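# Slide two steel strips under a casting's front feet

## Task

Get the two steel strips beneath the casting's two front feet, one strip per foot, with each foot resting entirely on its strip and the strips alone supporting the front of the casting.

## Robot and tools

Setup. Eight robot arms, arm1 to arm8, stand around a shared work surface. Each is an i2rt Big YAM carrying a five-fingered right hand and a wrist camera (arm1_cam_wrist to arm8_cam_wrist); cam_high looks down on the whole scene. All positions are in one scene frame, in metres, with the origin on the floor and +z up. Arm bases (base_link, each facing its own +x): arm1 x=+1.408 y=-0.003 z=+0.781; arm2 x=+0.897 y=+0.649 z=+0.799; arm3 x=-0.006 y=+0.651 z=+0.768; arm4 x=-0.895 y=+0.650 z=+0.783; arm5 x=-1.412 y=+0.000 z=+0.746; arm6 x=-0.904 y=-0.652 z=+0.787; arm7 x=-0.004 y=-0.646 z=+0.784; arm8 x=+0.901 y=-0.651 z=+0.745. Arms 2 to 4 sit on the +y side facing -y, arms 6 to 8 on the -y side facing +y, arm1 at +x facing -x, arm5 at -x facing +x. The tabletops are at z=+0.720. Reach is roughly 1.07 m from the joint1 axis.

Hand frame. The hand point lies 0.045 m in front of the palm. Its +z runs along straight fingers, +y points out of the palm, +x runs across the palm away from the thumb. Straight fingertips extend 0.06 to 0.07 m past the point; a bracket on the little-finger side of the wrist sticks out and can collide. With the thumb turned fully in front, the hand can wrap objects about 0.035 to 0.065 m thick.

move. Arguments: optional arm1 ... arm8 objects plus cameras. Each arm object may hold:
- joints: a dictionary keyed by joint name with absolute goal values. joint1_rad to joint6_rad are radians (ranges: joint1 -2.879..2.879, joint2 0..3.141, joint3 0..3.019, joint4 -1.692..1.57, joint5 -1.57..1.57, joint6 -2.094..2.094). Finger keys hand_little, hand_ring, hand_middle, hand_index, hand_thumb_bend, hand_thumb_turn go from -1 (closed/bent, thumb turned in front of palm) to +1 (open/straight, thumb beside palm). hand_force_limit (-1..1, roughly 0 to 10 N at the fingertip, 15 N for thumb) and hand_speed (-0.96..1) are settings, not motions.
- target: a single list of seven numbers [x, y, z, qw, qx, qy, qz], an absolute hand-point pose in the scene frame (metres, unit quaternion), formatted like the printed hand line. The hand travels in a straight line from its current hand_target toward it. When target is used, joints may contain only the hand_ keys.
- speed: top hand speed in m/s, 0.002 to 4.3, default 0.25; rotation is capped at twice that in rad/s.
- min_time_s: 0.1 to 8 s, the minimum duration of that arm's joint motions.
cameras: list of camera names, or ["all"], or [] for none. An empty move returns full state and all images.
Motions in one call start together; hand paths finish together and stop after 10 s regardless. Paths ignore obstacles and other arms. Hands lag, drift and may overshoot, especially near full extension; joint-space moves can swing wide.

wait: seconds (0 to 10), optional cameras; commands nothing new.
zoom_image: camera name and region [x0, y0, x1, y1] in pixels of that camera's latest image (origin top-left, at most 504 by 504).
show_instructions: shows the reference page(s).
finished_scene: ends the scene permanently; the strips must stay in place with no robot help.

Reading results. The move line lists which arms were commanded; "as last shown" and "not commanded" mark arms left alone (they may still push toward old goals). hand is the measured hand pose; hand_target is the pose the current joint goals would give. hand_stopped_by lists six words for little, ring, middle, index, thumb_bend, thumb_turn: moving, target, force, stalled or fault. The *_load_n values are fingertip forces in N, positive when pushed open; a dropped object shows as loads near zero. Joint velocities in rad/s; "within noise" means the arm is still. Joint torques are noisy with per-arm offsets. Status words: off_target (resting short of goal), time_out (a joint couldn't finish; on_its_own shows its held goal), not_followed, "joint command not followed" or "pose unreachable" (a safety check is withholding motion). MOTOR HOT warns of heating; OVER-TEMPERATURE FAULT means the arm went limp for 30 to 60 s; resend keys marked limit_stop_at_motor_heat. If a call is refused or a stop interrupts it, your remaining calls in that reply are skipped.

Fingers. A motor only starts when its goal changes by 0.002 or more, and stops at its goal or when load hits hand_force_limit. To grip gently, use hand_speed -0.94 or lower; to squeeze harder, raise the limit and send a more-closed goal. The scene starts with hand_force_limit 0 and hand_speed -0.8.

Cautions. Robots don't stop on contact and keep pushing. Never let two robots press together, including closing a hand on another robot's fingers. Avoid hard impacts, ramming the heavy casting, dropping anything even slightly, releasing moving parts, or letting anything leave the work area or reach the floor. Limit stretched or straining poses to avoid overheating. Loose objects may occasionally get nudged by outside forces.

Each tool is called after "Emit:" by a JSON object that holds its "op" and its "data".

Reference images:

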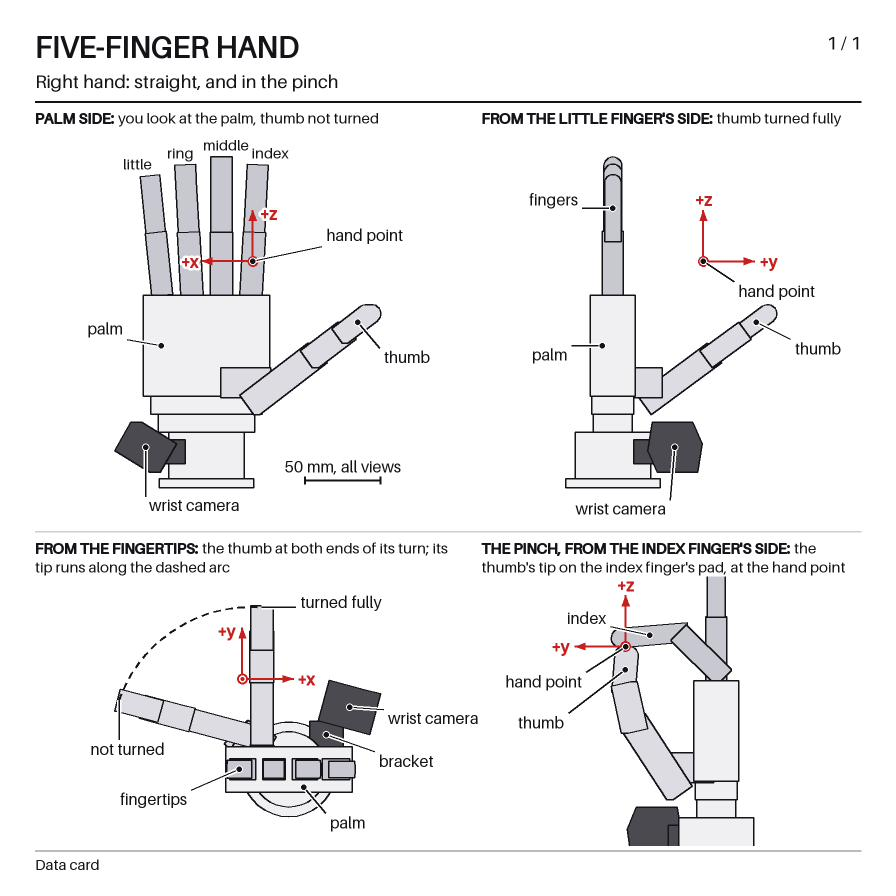

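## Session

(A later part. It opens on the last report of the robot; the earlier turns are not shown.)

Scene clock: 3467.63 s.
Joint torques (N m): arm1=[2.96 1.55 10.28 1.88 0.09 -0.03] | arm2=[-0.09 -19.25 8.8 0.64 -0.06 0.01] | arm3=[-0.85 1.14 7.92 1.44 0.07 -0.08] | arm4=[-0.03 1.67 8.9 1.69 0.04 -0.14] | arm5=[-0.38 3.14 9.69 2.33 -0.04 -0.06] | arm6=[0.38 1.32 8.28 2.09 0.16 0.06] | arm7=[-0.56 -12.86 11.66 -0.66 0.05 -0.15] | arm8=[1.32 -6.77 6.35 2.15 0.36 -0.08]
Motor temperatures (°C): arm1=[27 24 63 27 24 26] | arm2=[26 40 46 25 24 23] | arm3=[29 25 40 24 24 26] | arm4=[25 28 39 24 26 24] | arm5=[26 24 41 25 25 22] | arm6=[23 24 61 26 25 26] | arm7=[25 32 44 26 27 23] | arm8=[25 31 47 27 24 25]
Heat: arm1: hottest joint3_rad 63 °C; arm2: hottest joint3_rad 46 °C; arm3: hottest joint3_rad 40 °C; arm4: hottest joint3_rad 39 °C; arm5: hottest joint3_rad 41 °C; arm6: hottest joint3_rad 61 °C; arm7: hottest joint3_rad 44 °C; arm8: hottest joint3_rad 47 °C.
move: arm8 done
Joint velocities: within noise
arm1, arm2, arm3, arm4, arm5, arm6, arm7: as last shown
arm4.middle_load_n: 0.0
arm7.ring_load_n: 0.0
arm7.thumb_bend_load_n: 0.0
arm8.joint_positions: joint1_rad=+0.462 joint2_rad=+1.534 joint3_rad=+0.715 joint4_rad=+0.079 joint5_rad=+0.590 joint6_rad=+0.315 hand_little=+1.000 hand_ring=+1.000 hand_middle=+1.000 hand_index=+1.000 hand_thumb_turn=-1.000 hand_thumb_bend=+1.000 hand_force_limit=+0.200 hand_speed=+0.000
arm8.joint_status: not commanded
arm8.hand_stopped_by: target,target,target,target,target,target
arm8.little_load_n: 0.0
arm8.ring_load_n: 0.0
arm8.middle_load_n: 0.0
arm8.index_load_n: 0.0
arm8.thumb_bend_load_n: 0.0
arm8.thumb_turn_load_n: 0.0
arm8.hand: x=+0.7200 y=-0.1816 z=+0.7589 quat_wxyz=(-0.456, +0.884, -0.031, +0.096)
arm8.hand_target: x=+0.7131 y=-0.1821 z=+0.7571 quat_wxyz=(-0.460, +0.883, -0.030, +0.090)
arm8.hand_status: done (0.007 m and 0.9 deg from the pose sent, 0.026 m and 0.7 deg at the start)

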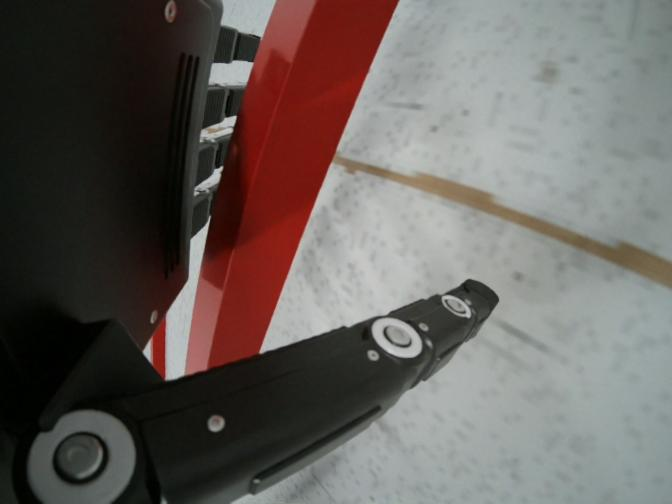

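Emit:
{"op": "move", "data": {"arm8": {"joints": {"hand_force_limit": 0.9, "hand_speed": -0.5, "hand_little": -1.0, "hand_ring": -1.0, "hand_middle": -1.0, "hand_index": -1.0}}, "cameras": ["arm8_cam_wrist"]}}

Emit:
{"op": "move", "data": {"arm8": {"joints": {"hand_force_limit": 0.4, "hand_speed": -0.3, "hand_thumb_bend": -0.7}}, "cameras": ["arm8_cam_wrist"]}}

Scene clock: 3472.60 s.
Joint torques (N m): arm1=[3.02 1.49 10.28 1.88 0.08 -0.03] | arm2=[-0.09 -19.25 8.8 0.65 -0.07 0.01] | arm3=[-1.73 1.67 8.03 1.37 0.11 -0.12] | arm4=[-0.09 1.61 8.95 1.61 0.04 -0.15] | arm5=[-1.03 3.08 9.73 2.35 -0.02 -0.09] | arm6=[0.38 1.38 8.28 2.1 0.16 0.06] | arm7=[-0.5 -12.57 11.69 -0.65 0.06 -0.16] | arm8=[1.44 -8.64 6.93 1.68 0.39 -0.84]
Motor temperatures (°C): arm1=[27 24 63 27 24 26] | arm2=[26 40 46 25 24 23] | arm3=[29 25 40 24 24 26] | arm4=[25 28 39 24 26 24] | arm5=[26 24 41 25 25 22] | arm6=[23 24 61 26 25 26] | arm7=[25 32 44 26 27 23] | arm8=[25 31 46 27 24 25]
Heat: arm1: hottest joint3_rad 63 °C; arm2: hottest joint3_rad 46 °C; arm3: hottest joint3_rad 40 °C; arm4: hottest joint3_rad 39 °C; arm5: hottest joint3_rad 41 °C; arm6: hottest joint3_rad 61 °C; arm7: hottest joint3_rad 44 °C; arm8: hottest joint3_rad 46 °C.
move: arm8 off_target
Joint velocities: within noise
arm1, arm7: as last shown
arm2.joint_positions: joint1_rad=-1.253 joint2_rad=+2.075 joint3_rad=+1.791 joint4_rad=-1.291 joint5_rad=+0.006 joint6_rad=+1.900 hand_little=+1.000 hand_ring=+1.000 hand_middle=+1.000 hand_index=+1.000 hand_thumb_turn=+1.000 hand_thumb_bend=+1.000 hand_force_limit=+0.600 hand_speed=+0.300
arm2.joint_status: not commanded
arm2.hand_stopped_by: target,target,target,target,target,target
arm2.little_load_n: -0.5
arm2.ring_load_n: 0.0
arm2.middle_load_n: -0.5
arm2.index_load_n: 0.0
arm2.thumb_bend_load_n: 0.0
arm2.thumb_turn_load_n: 0.0
arm2.hand: x=+0.2733 y=+0.3760 z=+0.8424 quat_wxyz=(+0.004, -1.000, -0.008, -0.008)
arm2.hand_target: x=+0.2700 y=+0.3800 z=+0.8501 quat_wxyz=(+0.000, -1.000, +0.000, +0.000)
arm2.hand_status: not commanded
arm3.joint_positions: joint1_rad=-0.143 joint2_rad=+0.630 joint3_rad=+1.453 joint4_rad=-1.273 joint5_rad=+0.068 joint6_rad=-1.049 hand_little=+1.000 hand_ring=+1.000 hand_middle=+1.000 hand_index=+1.000 hand_thumb_turn=+1.000 hand_thumb_bend=+1.000 hand_force_limit=+0.000 hand_speed=-0.800
arm3.joint_status: not commanded
arm3.hand_stopped_by: target,target,target,target,target,target
arm3.little_load_n: -0.5
arm3.ring_load_n: 0.0
arm3.middle_load_n: 0.0
arm3.index_load_n: 0.0
arm3.thumb_bend_load_n: 0.0
arm3.thumb_turn_load_n: 0.0
arm3.hand: x=-0.1053 y=+0.4353 z=+1.2896 quat_wxyz=(+0.325, +0.336, -0.778, +0.421)
arm3.hand_target: x=-0.1051 y=+0.4368 z=+1.2986 quat_wxyz=(+0.330, +0.333, -0.773, +0.428)
arm3.hand_status: not commanded
arm4.joint_positions: joint1_rad=+0.343 joint2_rad=+0.602 joint3_rad=+1.329 joint4_rad=-1.163 joint5_rad=-0.020 joint6_rad=-1.080 hand_little=+1.000 hand_ring=+1.000 hand_middle=+1.000 hand_index=+1.000 hand_thumb_turn=+1.000 hand_thumb_bend=+1.000 hand_force_limit=+0.000 hand_speed=-0.800
arm4.joint_status: not commanded
arm4.hand_stopped_by: target,target,target,target,target,target
arm4.little_load_n: 0.0
arm4.ring_load_n: 0.0
arm4.middle_load_n: 0.0
arm4.index_load_n: 0.0
arm4.thumb_bend_load_n: 0.0
arm4.thumb_turn_load_n: 0.0
arm4.hand: x=-0.8393 y=+0.4005 z=+1.2738 quat_wxyz=(+0.182, +0.559, -0.631, +0.506)
arm4.hand_target: x=-0.8397 y=+0.4016 z=+1.2840 quat_wxyz=(+0.185, +0.555, -0.626, +0.515)
arm4.hand_status: not commanded
arm5.joint_positions: joint1_rad=+0.438 joint2_rad=+0.625 joint3_rad=+1.349 joint4_rad=-1.251 joint5_rad=-0.254 joint6_rad=-0.999 hand_little=+1.000 hand_ring=+1.000 hand_middle=+1.000 hand_index=+1.000 hand_thumb_turn=+1.000 hand_thumb_bend=+1.000 hand_force_limit=+0.000 hand_speed=-0.800
arm5.joint_status: not commanded
arm5.hand_stopped_by: target,target,target,target,target,target
arm5.little_load_n: 0.0
arm5.ring_load_n: 0.0
arm5.middle_load_n: 0.0
arm5.index_load_n: 0.0
arm5.thumb_bend_load_n: 0.0
arm5.thumb_turn_load_n: 0.0
arm5.hand: x=-1.2023 y=+0.1277 z=+1.2197 quat_wxyz=(-0.345, +0.862, +0.025, +0.372)
arm5.hand_target: x=-1.2027 y=+0.1275 z=+1.2290 quat_wxyz=(-0.349, +0.856, +0.027, +0.380)
arm5.hand_status: not commanded
arm6.joint_positions: joint1_rad=-0.375 joint2_rad=+0.618 joint3_rad=+1.405 joint4_rad=-1.167 joint5_rad=+0.287 joint6_rad=-1.422 hand_little=+1.000 hand_ring=+1.000 hand_middle=+1.000 hand_index=+1.000 hand_thumb_turn=+1.000 hand_thumb_bend=+1.000 hand_force_limit=+0.000 hand_speed=-0.800
arm6.joint_status: not commanded
arm6.hand_stopped_by: target,target,target,target,target,target
arm6.little_load_n: 0.0
arm6.ring_load_n: 0.0
arm6.middle_load_n: 0.0
arm6.index_load_n: 0.0
arm6.thumb_bend_load_n: 0.0
arm6.thumb_turn_load_n: 0.0
arm6.hand: x=-0.7223 y=-0.4619 z=+1.3335 quat_wxyz=(-0.258, +0.745, +0.355, +0.501)
arm6.hand_target: x=-0.7230 y=-0.4639 z=+1.3457 quat_wxyz=(-0.267, +0.739, +0.350, +0.510)
arm6.hand_status: not commanded
arm8.joint_positions: joint1_rad=+0.461 joint2_rad=+1.553 joint3_rad=+0.706 joint4_rad=+0.089 joint5_rad=+0.588 joint6_rad=+0.398 hand_little=-0.971 hand_ring=-0.972 hand_middle=-0.997 hand_index=-0.998 hand_thumb_turn=-1.000 hand_thumb_bend=+1.000 hand_force_limit=+0.900 hand_speed=-0.500
arm8.joint_status: hand_little off_target (ended at -0.971, target -1.000); hand_ring off_target (ended at -0.972, target -1.000); the others done
arm8.hand_stopped_by: force,force,target,target,target,target
arm8.little_load_n: 6.0
arm8.ring_load_n: 7.5
arm8.middle_load_n: 8.5
arm8.index_load_n: 5.0
arm8.thumb_bend_load_n: 0.0
arm8.thumb_turn_load_n: 0.0
arm8.hand: x=+0.7176 y=-0.1833 z=+0.7493 quat_wxyz=(-0.453, +0.886, -0.065, +0.081)
arm8.hand_target: x=+0.7130 y=-0.1821 z=+0.7571 quat_wxyz=(-0.460, +0.883, -0.030, +0.090)
arm8.hand_status: not commanded

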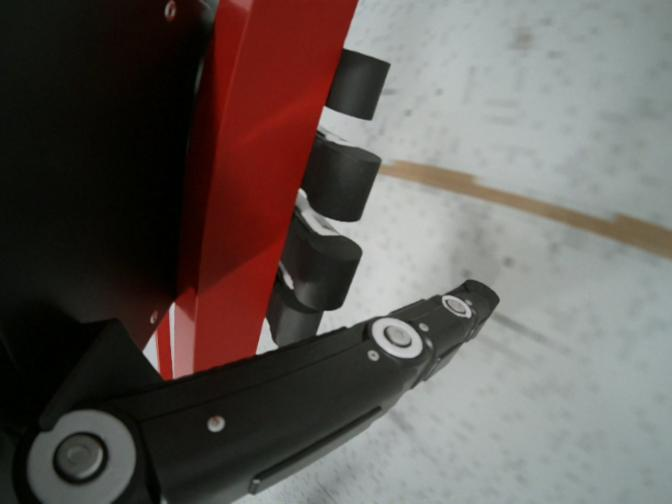

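Scene clock: 3474.67 s.
Joint torques (N m): arm1=[3.02 1.55 10.28 1.91 0.08 -0.02] | arm2=[-0.09 -19.25 8.79 0.65 -0.06 0.01] | arm3=[-1.38 1.2 7.92 1.55 0.06 -0.12] | arm4=[-0.15 1.73 8.9 1.65 0.02 -0.14] | arm5=[-0.85 2.9 9.69 2.39 -0.01 -0.08] | arm6=[0.44 1.32 8.27 2.07 0.15 0.06] | arm7=[-0.38 -12.92 11.67 -0.68 0.06 -0.14] | arm8=[1.38 -8.12 6.93 1.65 0.39 -0.86]
Motor temperatures (°C): arm1=[27 24 63 27 24 26] | arm2=[26 40 46 25 24 23] | arm3=[29 25 40 24 24 26] | arm4=[25 28 39 24 26 24] | arm5=[26 24 41 25 25 22] | arm6=[23 24 61 26 25 26] | arm7=[25 32 44 26 27 23] | arm8=[25 31 46 27 24 25]
Heat: arm1: hottest joint3_rad 63 °C; arm2: hottest joint3_rad 46 °C; arm3: hottest joint3_rad 40 °C; arm4: hottest joint3_rad 39 °C; arm5: hottest joint3_rad 41 °C; arm6: hottest joint3_rad 61 °C; arm7: hottest joint3_rad 44 °C; arm8: hottest joint3_rad 46 °C.
move: arm8 off_target
Joint velocities: within noise
arm1, arm2, arm3, arm4, arm5, arm6: as last shown
arm2.little_load_n: 0.0
arm2.middle_load_n: 0.5
arm3.little_load_n: 0.0
arm7.joint_positions: joint1_rad=-0.884 joint2_rad=+1.608 joint3_rad=+1.242 joint4_rad=-1.402 joint5_rad=+0.171 joint6_rad=+0.754 hand_little=+1.000 hand_ring=+1.000 hand_middle=+1.000 hand_index=+1.000 hand_thumb_turn=-1.000 hand_thumb_bend=+0.200 hand_force_limit=+0.000 hand_speed=+0.300
arm7.joint_status: not commanded
arm7.hand_stopped_by: target,target,target,target,target,target
arm7.little_load_n: 0.0
arm7.ring_load_n: 0.0
arm7.middle_load_n: 0.0
arm7.index_load_n: 0.0
arm7.thumb_bend_load_n: 0.0
arm7.thumb_turn_load_n: 0.5
arm7.hand: x=+0.2602 y=-0.3668 z=+0.8883 quat_wxyz=(+0.100, +0.699, -0.703, +0.087)
arm7.hand_target: x=+0.2697 y=-0.3603 z=+0.8999 quat_wxyz=(+0.086, +0.702, -0.702, +0.086)
arm7.hand_status: not commanded
arm8.joint_positions: joint1_rad=+0.461 joint2_rad=+1.553 joint3_rad=+0.706 joint4_rad=+0.089 joint5_rad=+0.588 joint6_rad=+0.399 hand_little=-0.971 hand_ring=-0.972 hand_middle=-0.997 hand_index=-0.998 hand_thumb_turn=-1.000 hand_thumb_bend=+0.381 hand_force_limit=+0.400 hand_speed=-0.300
arm8.joint_status: hand_thumb_bend off_target (ended at +0.381, target -0.700); the others done
arm8.hand_stopped_by: force,force,target,target,force,target
arm8.little_load_n: 5.5
arm8.ring_load_n: 6.5
arm8.middle_load_n: 8.5
arm8.index_load_n: 5.0
arm8.thumb_bend_load_n: 11.0
arm8.thumb_turn_load_n: 1.5
arm8.hand: x=+0.7175 y=-0.1832 z=+0.7493 quat_wxyz=(-0.453, +0.886, -0.066, +0.080)
arm8.hand_target: x=+0.7130 y=-0.1821 z=+0.7571 quat_wxyz=(-0.460, +0.883, -0.030, +0.090)
arm8.hand_status: not commanded

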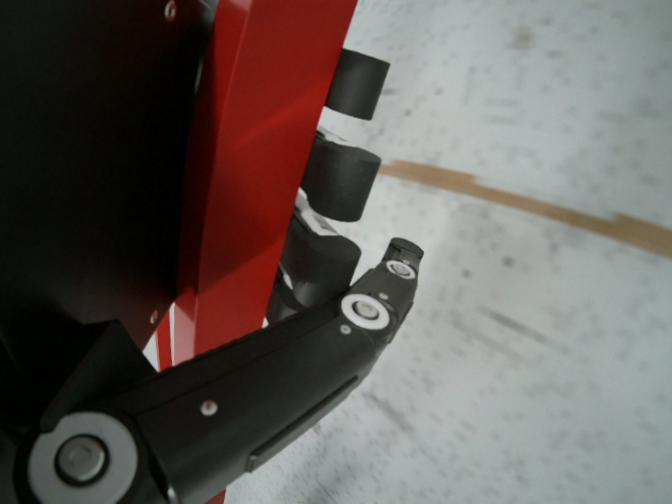

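Emit:
{"op": "move", "data": {"arm8": {"joints": {"joint1_rad": 0.461, "joint2_rad": 1.37, "joint3_rad": 0.90, "joint4_rad": 0.045, "joint5_rad": 0.59, "joint6_rad": 0.39}, "min_time_s": 3}, "cameras": ["arm8_cam_wrist", "arm7_cam_wrist"]}}

Scene clock: 3491.80 s.
Joint torques (N m): arm1=[2.96 1.44 10.32 1.89 0.09 -0.03] | arm2=[-0.03 -19.25 8.8 0.65 -0.06 0.01] | arm3=[-1.44 1.61 7.92 1.47 0.07 -0.1] | arm4=[-0.15 1.49 8.91 1.66 0.05 -0.12] | arm5=[-0.67 3.08 9.76 2.37 -0.05 -0.08] | arm6=[0.44 1.49 8.28 2.09 0.16 0.07] | arm7=[-0.44 -12.92 11.69 -0.66 0.05 -0.17] | arm8=[0.32 -16.44 16.49 3.66 0.77 -0.22]
Motor temperatures (°C): arm1=[27 24 63 27 24 26] | arm2=[26 40 46 25 24 23] | arm3=[29 25 40 24 24 26] | arm4=[25 28 39 24 26 24] | arm5=[26 24 41 25 25 22] | arm6=[23 24 61 26 25 26] | arm7=[25 32 44 26 27 23] | arm8=[25 31 46 27 24 25]
Heat: arm1: hottest joint3_rad 63 °C; arm2: hottest joint3_rad 46 °C; arm3: hottest joint3_rad 40 °C; arm4: hottest joint3_rad 39 °C; arm5: hottest joint3_rad 41 °C; arm6: hottest joint3_rad 61 °C; arm7: hottest joint3_rad 44 °C; arm8: hottest joint3_rad 46 °C.
move: arm8 time_out
Joint velocities: within noise
arm1, arm2, arm3, arm4, arm5, arm6, arm7: as last shown
arm1.ring_load_n: -0.5
arm2.middle_load_n: 0.0
arm3.index_load_n: -0.5
arm5.middle_load_n: -0.5
arm7.thumb_turn_load_n: 0.0
arm8.joint_positions: joint1_rad=+0.460 joint2_rad=+1.505 joint3_rad=+0.749 joint4_rad=-0.009 joint5_rad=+0.576 joint6_rad=+0.399 hand_little=-0.971 hand_ring=-0.972 hand_middle=-0.997 hand_index=-0.998 hand_thumb_turn=-1.000 hand_thumb_bend=+0.381 hand_force_limit=+0.400 hand_speed=-0.300
arm8.joint_status: joint3_rad time_out (moved +0.043 of +0.194); the others done
arm8.hand_stopped_by: force,force,target,target,force,target
arm8.little_load_n: 1.5
arm8.ring_load_n: 2.5
arm8.middle_load_n: 7.5
arm8.index_load_n: 5.5
arm8.thumb_bend_load_n: 10.5
arm8.thumb_turn_load_n: 1.5
arm8.on_its_own: joint3_rad reads +0.749 and still pushes toward +0.861 since a time_out
arm8.hand: x=+0.7127 y=-0.1790 z=+0.7744 quat_wxyz=(-0.449, +0.888, -0.062, +0.077)
arm8.hand_target: x=+0.6850 y=-0.1244 z=+0.9093 quat_wxyz=(-0.557, +0.824, -0.103, +0.011)
arm8.hand_status: not commanded
pictures: arm7_cam_wrist, arm8_cam_wrist

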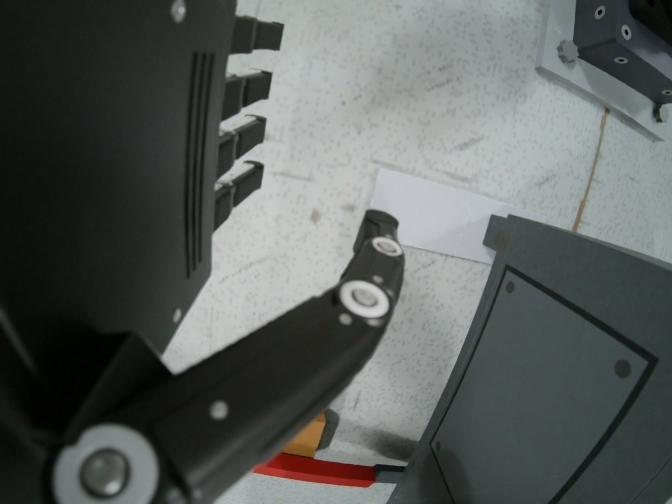

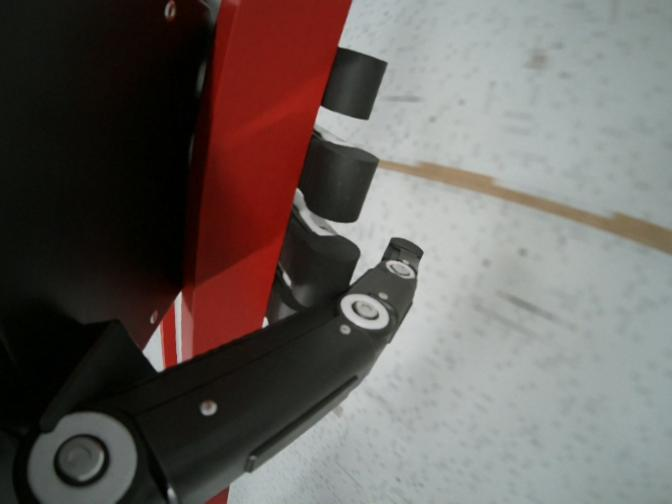

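Emit:
{"op": "move", "data": {"arm8": {"joints": {"joint1_rad": 0.461, "joint2_rad": 1.32, "joint3_rad": 0.97, "joint4_rad": 0.03, "joint5_rad": 0.59, "joint6_rad": 0.39}, "min_time_s": 2}, "cameras": ["arm8_cam_wrist", "arm7_cam_wrist"]}}

Scene clock: 3507.33 s.
Joint torques (N m): arm1=[2.96 1.49 10.3 1.91 0.08 -0.02] | arm2=[-0.09 -19.25 8.8 0.64 -0.06 0.01] | arm3=[-1.2 1.26 7.84 1.55 0.05 -0.08] | arm4=[-0.03 1.67 8.92 1.68 0.04 -0.14] | arm5=[-0.73 3.43 9.54 2.44 -0.08 -0.07] | arm6=[0.44 1.38 8.27 2.09 0.15 0.06] | arm7=[-0.44 -12.86 11.7 -0.69 0.06 -0.15] | arm8=[0.32 -18.14 16.95 4.45 0.8 0.22]
Motor temperatures (°C): arm1=[27 24 63 27 24 26] | arm2=[26 41 46 25 24 23] | arm3=[29 25 40 24 24 26] | arm4=[25 28 39 24 26 24] | arm5=[26 24 41 25 25 22] | arm6=[23 24 62 26 25 26] | arm7=[25 32 44 26 27 23] | arm8=[25 34 50 27 24 25]
Heat: arm1: hottest joint3_rad 63 °C; arm2: hottest joint3_rad 46 °C; arm3: hottest joint3_rad 40 °C; arm4: hottest joint3_rad 39 °C; arm5: hottest joint3_rad 41 °C; arm6: hottest joint3_rad 62 °C; arm7: hottest joint3_rad 44 °C; arm8: hottest joint3_rad 50 °C.
move: arm8 time_out
Joint velocities: within noise
arm1, arm2, arm3, arm4, arm5, arm6, arm7: as last shown
arm1.ring_load_n: 0.0
arm2.ring_load_n: 0.5
arm3.ring_load_n: -0.5
arm3.middle_load_n: -0.5
arm3.index_load_n: 0.0
arm4.thumb_turn_load_n: 0.5
arm5.middle_load_n: 0.0
arm8.joint_positions: joint1_rad=+0.460 joint2_rad=+1.476 joint3_rad=+0.797 joint4_rad=-0.041 joint5_rad=+0.574 joint6_rad=+0.352 hand_little=-0.972 hand_ring=-0.973 hand_middle=-0.997 hand_index=-0.998 hand_thumb_turn=-1.000 hand_thumb_bend=+0.381 hand_force_limit=+0.400 hand_speed=-0.300
arm8.joint_status: joint2_rad time_out (moved -0.028 of -0.185); joint3_rad time_out (moved +0.048 of +0.221); joint4_rad time_out (moved -0.032 of +0.039); joint6_rad time_out (moved -0.046 of -0.009); the others done
arm8.hand_stopped_by: force,force,target,target,force,target
arm8.little_load_n: 0.0
arm8.ring_load_n: 0.0
arm8.middle_load_n: 7.5
arm8.index_load_n: 8.5
arm8.thumb_bend_load_n: 10.0
arm8.thumb_turn_load_n: 1.5
arm8.on_its_own: joint2_rad reads +1.476 and still pushes toward +1.320 since a time_out; joint3_rad reads +0.797 and still pushes toward +0.910 since a time_out; joint4_rad reads -0.041 and still pushes toward +0.030 since a time_out; joint6_rad reads +0.352 and still pushes toward +0.390 since a time_out
arm8.hand: x=+0.7062 y=-0.1645 z=+0.8034 quat_wxyz=(-0.463, +0.882, -0.048, +0.076)
arm8.hand_target: x=+0.6796 y=-0.1156 z=+0.9604 quat_wxyz=(-0.585, +0.803, -0.114, -0.009)
arm8.hand_status: not commanded
pictures: arm7_cam_wrist, arm8_cam_wrist

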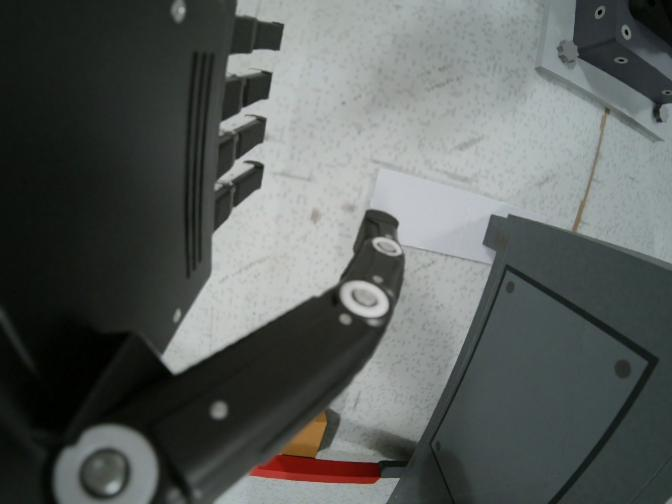

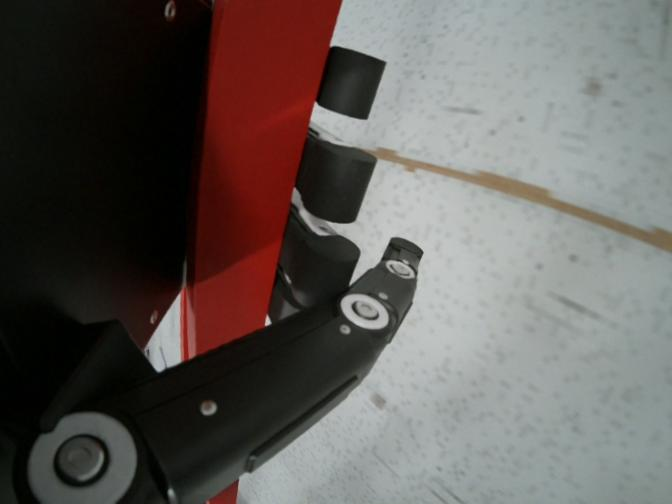

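Emit:
{"op": "zoom_image", "data": {"camera": "arm7_cam_wrist", "region": [220, 350, 472, 504]}}

Scaled by 2.000 from the camera's image (finer frame: 960x720).

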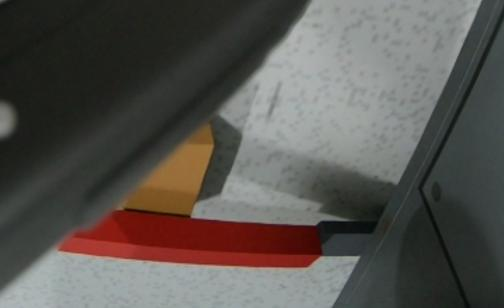

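Emit:
{"op": "move", "data": {"arm8": {"joints": {"joint1_rad": 0.27, "joint2_rad": 1.235, "joint3_rad": 0.86, "joint4_rad": 0.056, "joint5_rad": 0.45, "joint6_rad": 0.265}, "min_time_s": 3}, "cameras": ["arm8_cam_wrist", "arm7_cam_wrist", "cam_high"]}}

Emit:
{"op": "zoom_image", "data": {"camera": "arm7_cam_wrist", "region": [220, 350, 472, 504]}}

Scene clock: 3536.83 s.
Joint torques (N m): arm1=[3.02 1.55 10.3 1.91 0.08 -0.02] | arm2=[-0.09 -19.19 8.81 0.65 -0.06 0.01] | arm3=[-1.32 1.55 7.94 1.5 0.09 -0.11] | arm4=[-0.15 1.49 8.96 1.66 0.05 -0.14] | arm5=[-0.97 3.19 9.74 2.36 -0.06 -0.09] | arm6=[0.38 1.38 8.27 2.07 0.15 0.07] | arm7=[-0.44 -12.75 11.64 -0.72 0.07 -0.15] | arm8=[-2.84 -18.37 15.1 5.71 1.11 0.3]
Motor temperatures (°C): arm1=[27 24 63 27 24 26] | arm2=[26 41 46 25 24 23] | arm3=[29 25 40 24 24 26] | arm4=[25 28 39 24 26 24] | arm5=[26 24 41 25 25 22] | arm6=[23 24 62 26 25 26] | arm7=[25 32 44 26 27 23] | arm8=[25 37 59 28 25 25]
Heat: arm1: hottest joint3_rad 63 °C; arm2: hottest joint3_rad 46 °C; arm3: hottest joint3_rad 40 °C; arm4: hottest joint3_rad 39 °C; arm5: hottest joint3_rad 41 °C; arm6: hottest joint3_rad 62 °C; arm7: hottest joint3_rad 44 °C; arm8: hottest joint3_rad 59 °C.
move: arm8 time_out
Joint velocities: within noise
arm1, arm2, arm3, arm4, arm5, arm6, arm7: as last shown
arm2.ring_load_n: 0.0
arm3.ring_load_n: 0.0
arm3.middle_load_n: 0.0
arm4.thumb_turn_load_n: 0.0
arm5.ring_load_n: -0.5
arm8.joint_positions: joint1_rad=+0.308 joint2_rad=+1.403 joint3_rad=+0.773 joint4_rad=-0.041 joint5_rad=+0.423 joint6_rad=+0.218 hand_little=-0.972 hand_ring=-0.973 hand_middle=-0.997 hand_index=-0.998 hand_thumb_turn=-1.000 hand_thumb_bend=+0.381 hand_force_limit=+0.400 hand_speed=-0.300
arm8.joint_status: joint2_rad time_out (moved -0.074 of -0.241); joint4_rad time_out (moved +0.000 of +0.097); joint6_rad time_out (moved -0.134 of -0.087); the others done
arm8.hand_stopped_by: force,force,target,target,force,target
arm8.little_load_n: 0.0
arm8.ring_load_n: 0.0
arm8.middle_load_n: 7.5
arm8.index_load_n: 10.0
arm8.thumb_bend_load_n: 10.0
arm8.thumb_turn_load_n: 1.5
arm8.on_its_own: joint2_rad reads +1.403 and still pushes toward +1.235 since a time_out; joint4_rad reads -0.041 and still pushes toward +0.056 since a time_out; joint6_rad reads +0.218 and still pushes toward +0.265 since a time_out
arm8.hand: x=+0.7623 y=-0.1548 z=+0.8213 quat_wxyz=(-0.457, +0.886, -0.030, +0.068)
arm8.hand_target: x=+0.7689 y=-0.1060 z=+0.9771 quat_wxyz=(-0.596, +0.796, -0.108, +0.016)
arm8.hand_status: not commanded
pictures: arm7_cam_wrist, arm8_cam_wrist, cam_high

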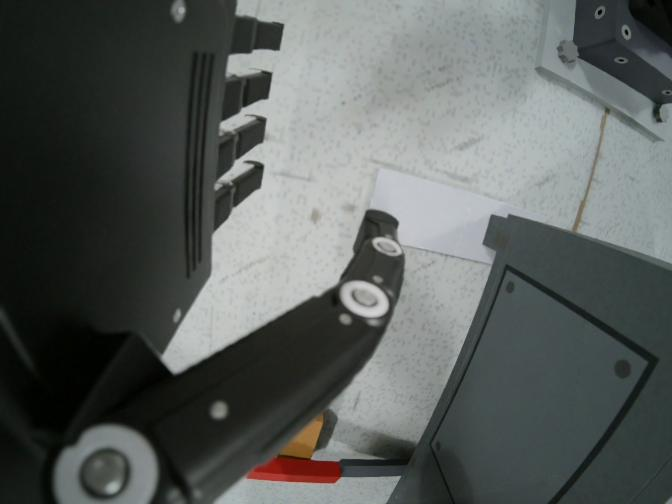

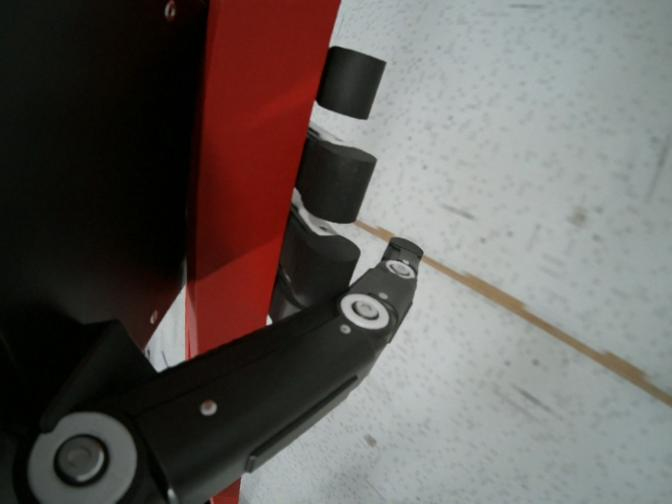

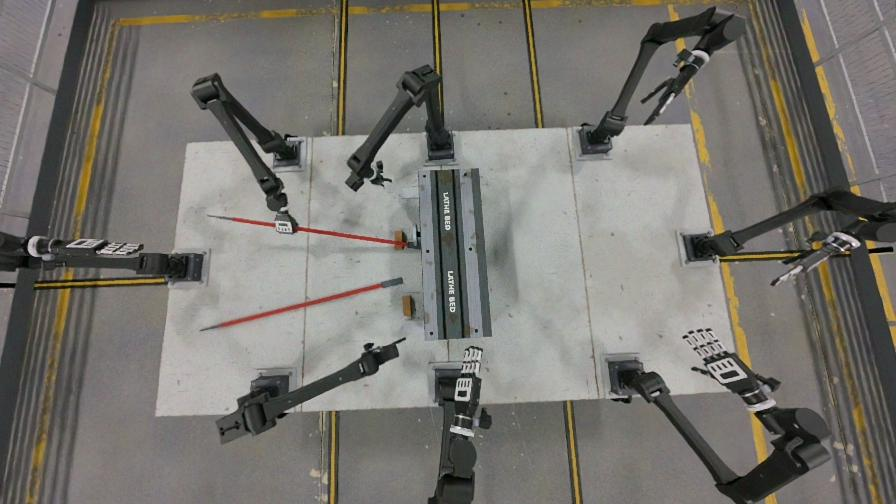

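Scaled by 2.000 from the camera's image (finer frame: 960x720).

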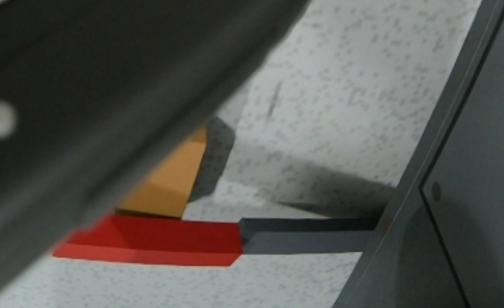

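Emit:
{"op": "move", "data": {"arm8": {"joints": {"joint1_rad": -0.003, "joint2_rad": 1.152, "joint3_rad": 0.752, "joint4_rad": 0.13, "joint5_rad": 0.22, "joint6_rad": 0.095}, "min_time_s": 4}, "cameras": ["arm8_cam_wrist", "arm7_cam_wrist", "cam_high"]}}

Emit:
{"op": "zoom_image", "data": {"camera": "arm7_cam_wrist", "region": [220, 350, 472, 504]}}

Scene clock: 3551.50 s.
Joint torques (N m): arm1=[2.84 1.49 10.26 1.87 0.08 -0.03] | arm2=[-0.09 -19.25 8.8 0.65 -0.06 0.01] | arm3=[-1.55 1.26 7.94 1.33 0.09 -0.06] | arm4=[-0.15 1.67 8.9 1.65 0.06 -0.13] | arm5=[-0.79 2.96 9.81 2.45 -0.08 -0.06] | arm6=[0.5 1.38 8.25 2.09 0.15 0.06] | arm7=[-0.44 -12.69 11.69 -0.72 0.05 -0.15] | arm8=[-1.26 -16.32 15.72 7.42 0.24 0.17]
Motor temperatures (°C): arm1=[27 24 63 27 24 26] | arm2=[26 41 46 25 24 23] | arm3=[29 25 40 24 24 26] | arm4=[25 28 39 24 26 24] | arm5=[26 24 41 25 25 22] | arm6=[23 24 62 26 25 26] | arm7=[25 32 44 26 27 23] | arm8=[25 36 59 29 25 25]
Heat: arm1: hottest joint3_rad 63 °C; arm2: hottest joint3_rad 46 °C; arm3: hottest joint3_rad 40 °C; arm4: hottest joint3_rad 39 °C; arm5: hottest joint3_rad 41 °C; arm6: hottest joint3_rad 62 °C; arm7: hottest joint3_rad 44 °C; arm8: hottest joint3_rad 59 °C.
move: arm8 time_out
Joint velocities: within noise
arm1.joint_positions: joint1_rad=-0.013 joint2_rad=+0.648 joint3_rad=+1.310 joint4_rad=-1.216 joint5_rad=-0.003 joint6_rad=-1.009 hand_little=+1.000 hand_ring=+1.000 hand_middle=+1.000 hand_index=+1.000 hand_thumb_turn=+1.000 hand_thumb_bend=+1.000 hand_force_limit=+1.000 hand_speed=+0.400
arm1.joint_status: not commanded
arm1.hand_stopped_by: target,target,target,target,target,target
arm1.little_load_n: 0.0
arm1.ring_load_n: 0.0
arm1.middle_load_n: 0.0
arm1.index_load_n: 0.0
arm1.thumb_bend_load_n: 0.0
arm1.thumb_turn_load_n: 0.0
arm1.hand: x=+1.1534 y=+0.0315 z=+1.2416 quat_wxyz=(-0.474, +0.247, +0.835, -0.128)
arm1.hand_target: x=+1.1520 y=+0.0280 z=+1.2642 quat_wxyz=(-0.496, +0.242, +0.823, -0.138)
arm1.hand_status: not commanded
arm2, arm3, arm4, arm5, arm6, arm7: as last shown
arm5.ring_load_n: 0.0
arm8.joint_positions: joint1_rad=+0.017 joint2_rad=+1.309 joint3_rad=+0.657 joint4_rad=-0.003 joint5_rad=+0.216 joint6_rad=+0.062 hand_little=-0.972 hand_ring=-0.973 hand_middle=-0.997 hand_index=-0.998 hand_thumb_turn=-1.000 hand_thumb_bend=+0.381 hand_force_limit=+0.400 hand_speed=-0.300
arm8.joint_status: joint2_rad time_out (moved -0.093 of -0.251); joint3_rad time_out (moved -0.116 of -0.021); joint4_rad time_out (moved +0.038 of +0.171); the others done
arm8.hand_stopped_by: force,force,target,target,force,target
arm8.little_load_n: 0.0
arm8.ring_load_n: 0.0
arm8.middle_load_n: 7.5
arm8.index_load_n: 9.5
arm8.thumb_bend_load_n: 10.0
arm8.thumb_turn_load_n: 1.5
arm8.on_its_own: joint2_rad reads +1.309 and still pushes toward +1.152 since a time_out; joint3_rad reads +0.657 and still pushes toward +0.752 since a time_out; joint4_rad reads -0.003 and still pushes toward +0.130 since a time_out
arm8.hand: x=+0.8803 y=-0.1782 z=+0.8110 quat_wxyz=(-0.440, +0.894, -0.046, +0.075)
arm8.hand_target: x=+0.8845 y=-0.1208 z=+0.9680 quat_wxyz=(-0.603, +0.791, -0.085, +0.052)
arm8.hand_status: not commanded
pictures: arm7_cam_wrist, arm8_cam_wrist, cam_high

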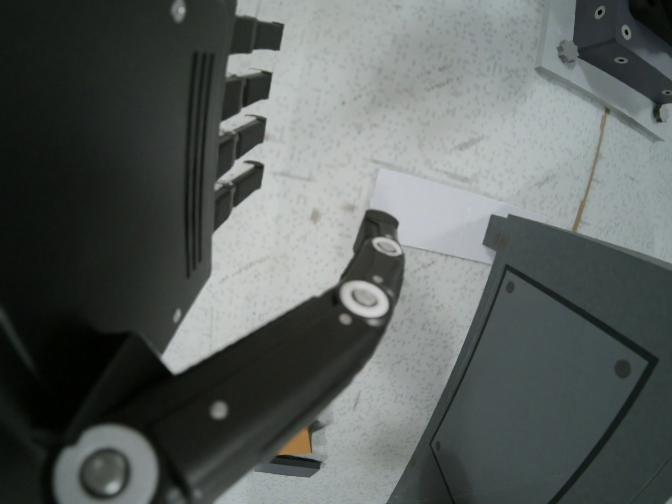

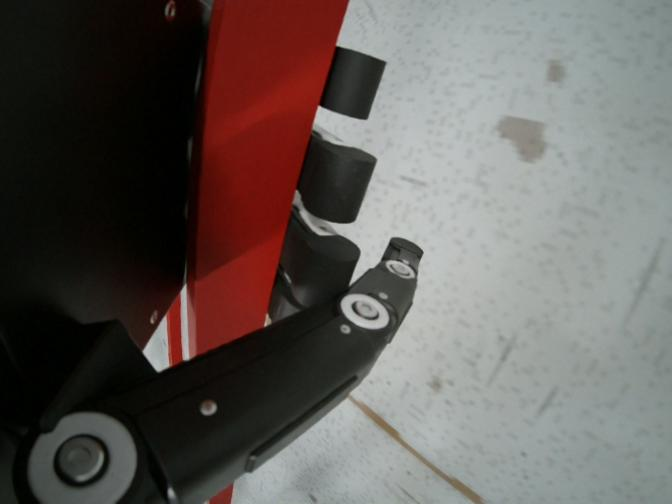

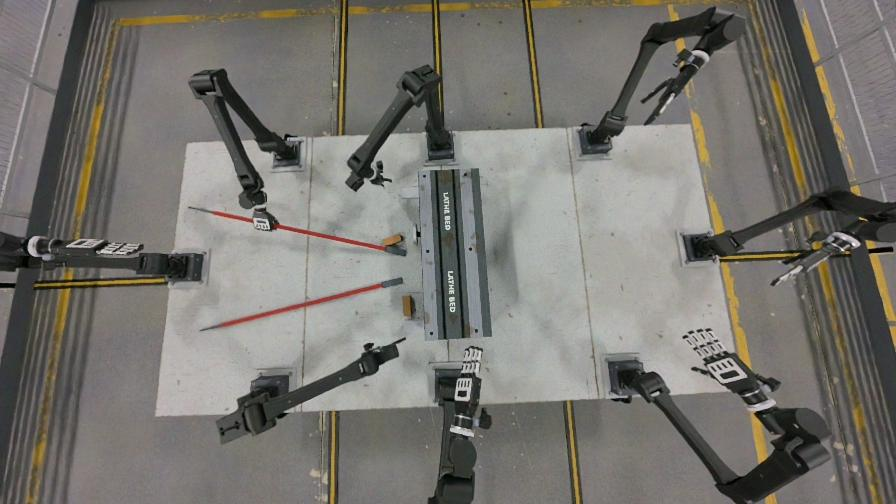

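Scaled by 2.000 from the camera's image (finer frame: 960x720).

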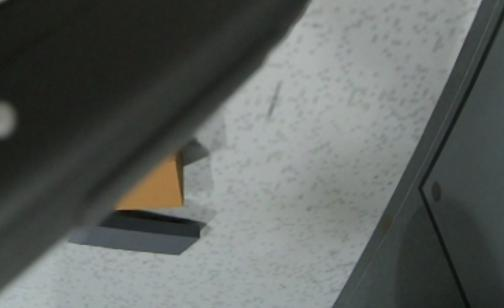

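Emit:
{"op": "zoom_image", "data": {"camera": "cam_high", "region": [340, 200, 460, 290]}}

Scaled by 4.200.

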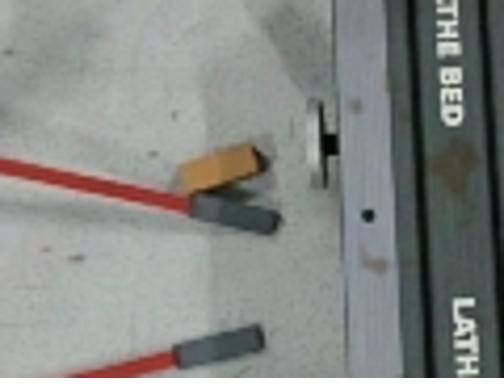

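Emit:
{"op": "move", "data": {"cameras": ["arm2_cam_wrist", "arm1_cam_wrist", "arm3_cam_wrist"]}}

Scene clock: 3567.77 s.
Joint torques (N m): arm1=[3.02 1.49 10.28 1.89 0.08 -0.02] | arm2=[-0.09 -19.19 8.79 0.65 -0.06 0.01] | arm3=[-0.32 1.79 8.01 1.44 0.1 -0.05] | arm4=[-0.15 1.67 8.91 1.65 0.04 -0.13] | arm5=[-1.2 3.25 9.7 2.44 -0.07 -0.11] | arm6=[0.44 1.32 8.27 2.06 0.15 0.06] | arm7=[-0.44 -12.75 11.66 -0.68 0.06 -0.16] | arm8=[-1.32 -16.32 15.73 7.42 0.25 0.16]
Motor temperatures (°C): arm1=[27 24 63 27 24 26] | arm2=[26 41 46 25 24 23] | arm3=[29 25 40 24 24 26] | arm4=[25 27 39 24 26 24] | arm5=[26 24 41 25 25 22] | arm6=[23 24 62 26 25 26] | arm7=[25 32 44 26 27 23] | arm8=[25 36 61 31 25 25]
Heat: arm1: hottest joint3_rad 63 °C; arm2: hottest joint3_rad 46 °C; arm3: hottest joint3_rad 40 °C; arm4: hottest joint3_rad 39 °C; arm5: hottest joint3_rad 41 °C; arm6: hottest joint3_rad 62 °C; arm7: hottest joint3_rad 44 °C; arm8: hottest joint3_rad 61 °C.
Joint velocities: within noise
arm1.joint_positions: joint1_rad=-0.013 joint2_rad=+0.648 joint3_rad=+1.310 joint4_rad=-1.216 joint5_rad=-0.003 joint6_rad=-1.009 hand_little=+1.000 hand_ring=+1.000 hand_middle=+1.000 hand_index=+1.000 hand_thumb_turn=+1.000 hand_thumb_bend=+1.000 hand_force_limit=+1.000 hand_speed=+0.400
arm1.joint_status: not commanded
arm1.hand_stopped_by: target,target,target,target,target,target
arm1.little_load_n: 0.0
arm1.ring_load_n: 0.0
arm1.middle_load_n: 0.0
arm1.index_load_n: 0.0
arm1.thumb_bend_load_n: 0.0
arm1.thumb_turn_load_n: 0.0
arm1.hand: x=+1.1534 y=+0.0315 z=+1.2416 quat_wxyz=(-0.474, +0.247, +0.835, -0.128) (m; scene frame)
arm1.hand_target: x=+1.1520 y=+0.0280 z=+1.2642 quat_wxyz=(-0.496, +0.242, +0.823, -0.138) (m; scene frame)
arm1.hand_status: not commanded
arm2.joint_positions: joint1_rad=-1.253 joint2_rad=+2.075 joint3_rad=+1.791 joint4_rad=-1.291 joint5_rad=+0.006 joint6_rad=+1.900 hand_little=+1.000 hand_ring=+1.000 hand_middle=+1.000 hand_index=+1.000 hand_thumb_turn=+1.000 hand_thumb_bend=+1.000 hand_force_limit=+0.600 hand_speed=+0.300
arm2.joint_status: not commanded
arm2.hand_stopped_by: target,target,target,target,target,target
arm2.little_load_n: 0.0
arm2.ring_load_n: 0.0
arm2.middle_load_n: 0.0
arm2.index_load_n: 0.0
arm2.thumb_bend_load_n: 0.0
arm2.thumb_turn_load_n: 0.0
arm2.hand: x=+0.2733 y=+0.3760 z=+0.8424 quat_wxyz=(+0.004, -1.000, -0.008, -0.008) (m; scene frame)
arm2.hand_target: x=+0.2700 y=+0.3800 z=+0.8501 quat_wxyz=(+0.000, -1.000, +0.000, +0.000) (m; scene frame)
arm2.hand_status: not commanded
arm3.joint_positions: joint1_rad=-0.143 joint2_rad=+0.630 joint3_rad=+1.453 joint4_rad=-1.273 joint5_rad=+0.068 joint6_rad=-1.049 hand_little=+1.000 hand_ring=+1.000 hand_middle=+1.000 hand_index=+1.000 hand_thumb_turn=+1.000 hand_thumb_bend=+1.000 hand_force_limit=+0.000 hand_speed=-0.800
arm3.joint_status: not commanded
arm3.hand_stopped_by: target,target,target,target,target,target
arm3.little_load_n: 0.0
arm3.ring_load_n: 0.0
arm3.middle_load_n: 0.0
arm3.index_load_n: 0.0
arm3.thumb_bend_load_n: 0.0
arm3.thumb_turn_load_n: 0.0
arm3.hand: x=-0.1053 y=+0.4353 z=+1.2896 quat_wxyz=(+0.325, +0.336, -0.778, +0.421) (m; scene frame)
arm3.hand_target: x=-0.1051 y=+0.4368 z=+1.2986 quat_wxyz=(+0.330, +0.333, -0.773, +0.428) (m; scene frame)
arm3.hand_status: not commanded
arm4.joint_positions: joint1_rad=+0.343 joint2_rad=+0.602 joint3_rad=+1.329 joint4_rad=-1.163 joint5_rad=-0.020 joint6_rad=-1.080 hand_little=+1.000 hand_ring=+1.000 hand_middle=+1.000 hand_index=+1.000 hand_thumb_turn=+1.000 hand_thumb_bend=+1.000 hand_force_limit=+0.000 hand_speed=-0.800
arm4.joint_status: not commanded
arm4.hand_stopped_by: target,target,target,target,target,target
arm4.little_load_n: 0.0
arm4.ring_load_n: 0.0
arm4.middle_load_n: 0.0
arm4.index_load_n: 0.0
arm4.thumb_bend_load_n: 0.0
arm4.thumb_turn_load_n: 0.0
arm4.hand: x=-0.8393 y=+0.4005 z=+1.2738 quat_wxyz=(+0.182, +0.559, -0.631, +0.506) (m; scene frame)
arm4.hand_target: x=-0.8397 y=+0.4016 z=+1.2840 quat_wxyz=(+0.185, +0.555, -0.626, +0.515) (m; scene frame)
arm4.hand_status: not commanded
arm5.joint_positions: joint1_rad=+0.438 joint2_rad=+0.625 joint3_rad=+1.349 joint4_rad=-1.251 joint5_rad=-0.254 joint6_rad=-0.999 hand_little=+1.000 hand_ring=+1.000 hand_middle=+1.000 hand_index=+1.000 hand_thumb_turn=+1.000 hand_thumb_bend=+1.000 hand_force_limit=+0.000 hand_speed=-0.800
arm5.joint_status: not commanded
arm5.hand_stopped_by: target,target,target,target,target,target
arm5.little_load_n: 0.0
arm5.ring_load_n: 0.0
arm5.middle_load_n: 0.0
arm5.index_load_n: 0.0
arm5.thumb_bend_load_n: 0.5
arm5.thumb_turn_load_n: 0.0
arm5.hand: x=-1.2023 y=+0.1277 z=+1.2197 quat_wxyz=(-0.345, +0.862, +0.025, +0.372) (m; scene frame)
arm5.hand_target: x=-1.2027 y=+0.1275 z=+1.2290 quat_wxyz=(-0.349, +0.856, +0.027, +0.380) (m; scene frame)
arm5.hand_status: not commanded
arm6.joint_positions: joint1_rad=-0.375 joint2_rad=+0.618 joint3_rad=+1.405 joint4_rad=-1.167 joint5_rad=+0.287 joint6_rad=-1.422 hand_little=+1.000 hand_ring=+1.000 hand_middle=+1.000 hand_index=+1.000 hand_thumb_turn=+1.000 hand_thumb_bend=+1.000 hand_force_limit=+0.000 hand_speed=-0.800
arm6.joint_status: not commanded
arm6.hand_stopped_by: target,target,target,target,target,target
arm6.little_load_n: 0.0
arm6.ring_load_n: 0.0
arm6.middle_load_n: 0.0
arm6.index_load_n: -0.5
arm6.thumb_bend_load_n: 0.0
arm6.thumb_turn_load_n: 0.0
arm6.hand: x=-0.7223 y=-0.4619 z=+1.3335 quat_wxyz=(-0.258, +0.745, +0.355, +0.501) (m; scene frame)
arm6.hand_target: x=-0.7230 y=-0.4639 z=+1.3457 quat_wxyz=(-0.267, +0.739, +0.350, +0.510) (m; scene frame)
arm6.hand_status: not commanded
arm7.joint_positions: joint1_rad=-0.884 joint2_rad=+1.608 joint3_rad=+1.242 joint4_rad=-1.402 joint5_rad=+0.171 joint6_rad=+0.754 hand_little=+1.000 hand_ring=+1.000 hand_middle=+1.000 hand_index=+1.000 hand_thumb_turn=-1.000 hand_thumb_bend=+0.200 hand_force_limit=+0.000 hand_speed=+0.300
arm7.joint_status: not commanded
arm7.hand_stopped_by: target,target,target,target,target,target
arm7.little_load_n: 0.0
arm7.ring_load_n: 0.0
arm7.middle_load_n: 0.0
arm7.index_load_n: 0.0
arm7.thumb_bend_load_n: 0.0
arm7.thumb_turn_load_n: 0.0
arm7.hand: x=+0.2602 y=-0.3668 z=+0.8883 quat_wxyz=(+0.100, +0.699, -0.703, +0.087) (m; scene frame)
arm7.hand_target: x=+0.2697 y=-0.3603 z=+0.8999 quat_wxyz=(+0.086, +0.702, -0.702, +0.086) (m; scene frame)
arm7.hand_status: not commanded
arm8.joint_positions: joint1_rad=+0.017 joint2_rad=+1.309 joint3_rad=+0.657 joint4_rad=-0.003 joint5_rad=+0.216 joint6_rad=+0.062 hand_little=-0.972 hand_ring=-0.973 hand_middle=-0.997 hand_index=-0.998 hand_thumb_turn=-1.000 hand_thumb_bend=+0.381 hand_force_limit=+0.400 hand_speed=-0.300
arm8.joint_status: joint2_rad time_out (moved -0.093 of -0.251); joint3_rad time_out (moved -0.116 of -0.021); joint4_rad time_out (moved +0.038 of +0.171); the others done
arm8.hand_stopped_by: force,force,target,target,force,target
arm8.little_load_n: 0.0
arm8.ring_load_n: 0.5
arm8.middle_load_n: 7.5
arm8.index_load_n: 9.0
arm8.thumb_bend_load_n: 10.5
arm8.thumb_turn_load_n: 1.5
arm8.on_its_own: joint2_rad reads +1.309 and still pushes toward +1.152 since a time_out; joint3_rad reads +0.657 and still pushes toward +0.752 since a time_out; joint4_rad reads -0.003 and still pushes toward +0.130 since a time_out
arm8.hand: x=+0.8803 y=-0.1782 z=+0.8110 quat_wxyz=(-0.440, +0.894, -0.046, +0.075) (m; scene frame)
arm8.hand_target: x=+0.8845 y=-0.1208 z=+0.9680 quat_wxyz=(-0.603, +0.791, -0.085, +0.052) (m; scene frame)
arm8.hand_status: not commanded
pictures: arm1_cam_wrist, arm2_cam_wrist, arm3_cam_wrist

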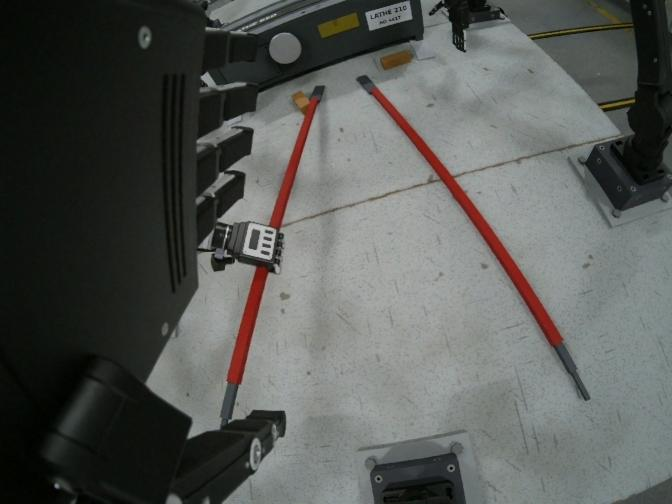

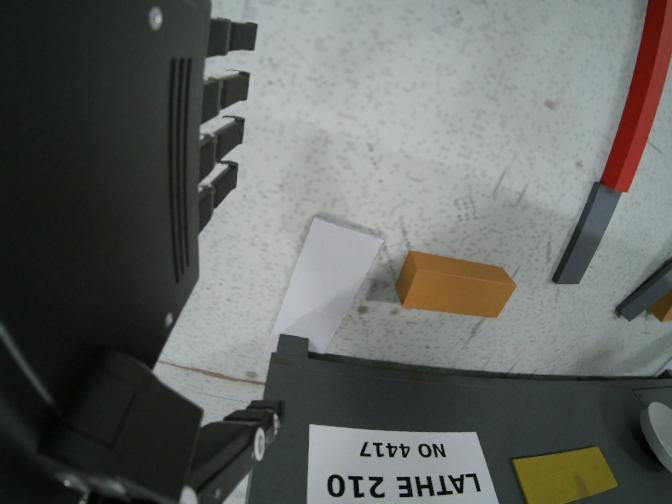

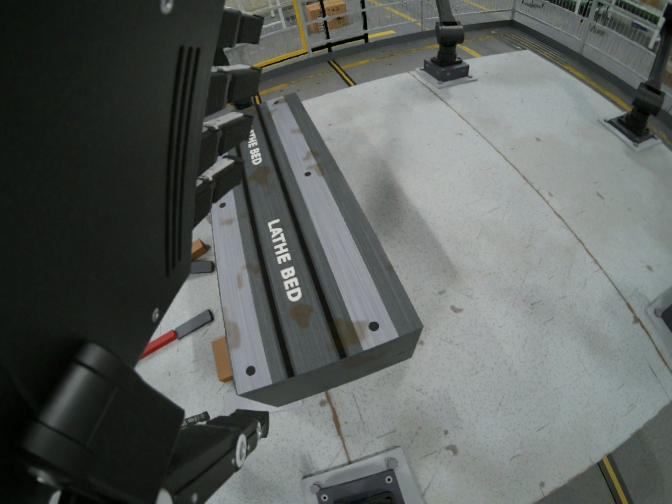

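Emit:
{"op": "zoom_image", "data": {"camera": "arm2_cam_wrist", "region": [552, 180, 672, 400]}}

Emit:
{"op": "zoom_image", "data": {"camera": "arm1_cam_wrist", "region": [250, 50, 430, 190]}}

Scaled by 2.291 from the camera's image (finer frame: 960x720).

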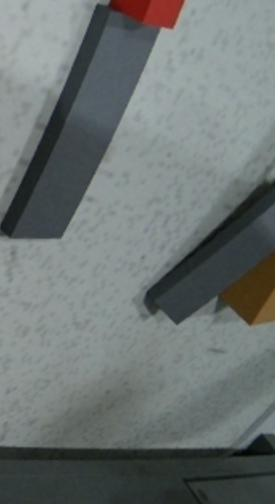

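Scaled by 2.800 from the camera's image (finer frame: 960x720).

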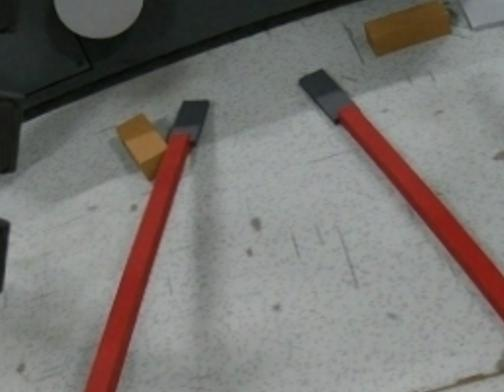

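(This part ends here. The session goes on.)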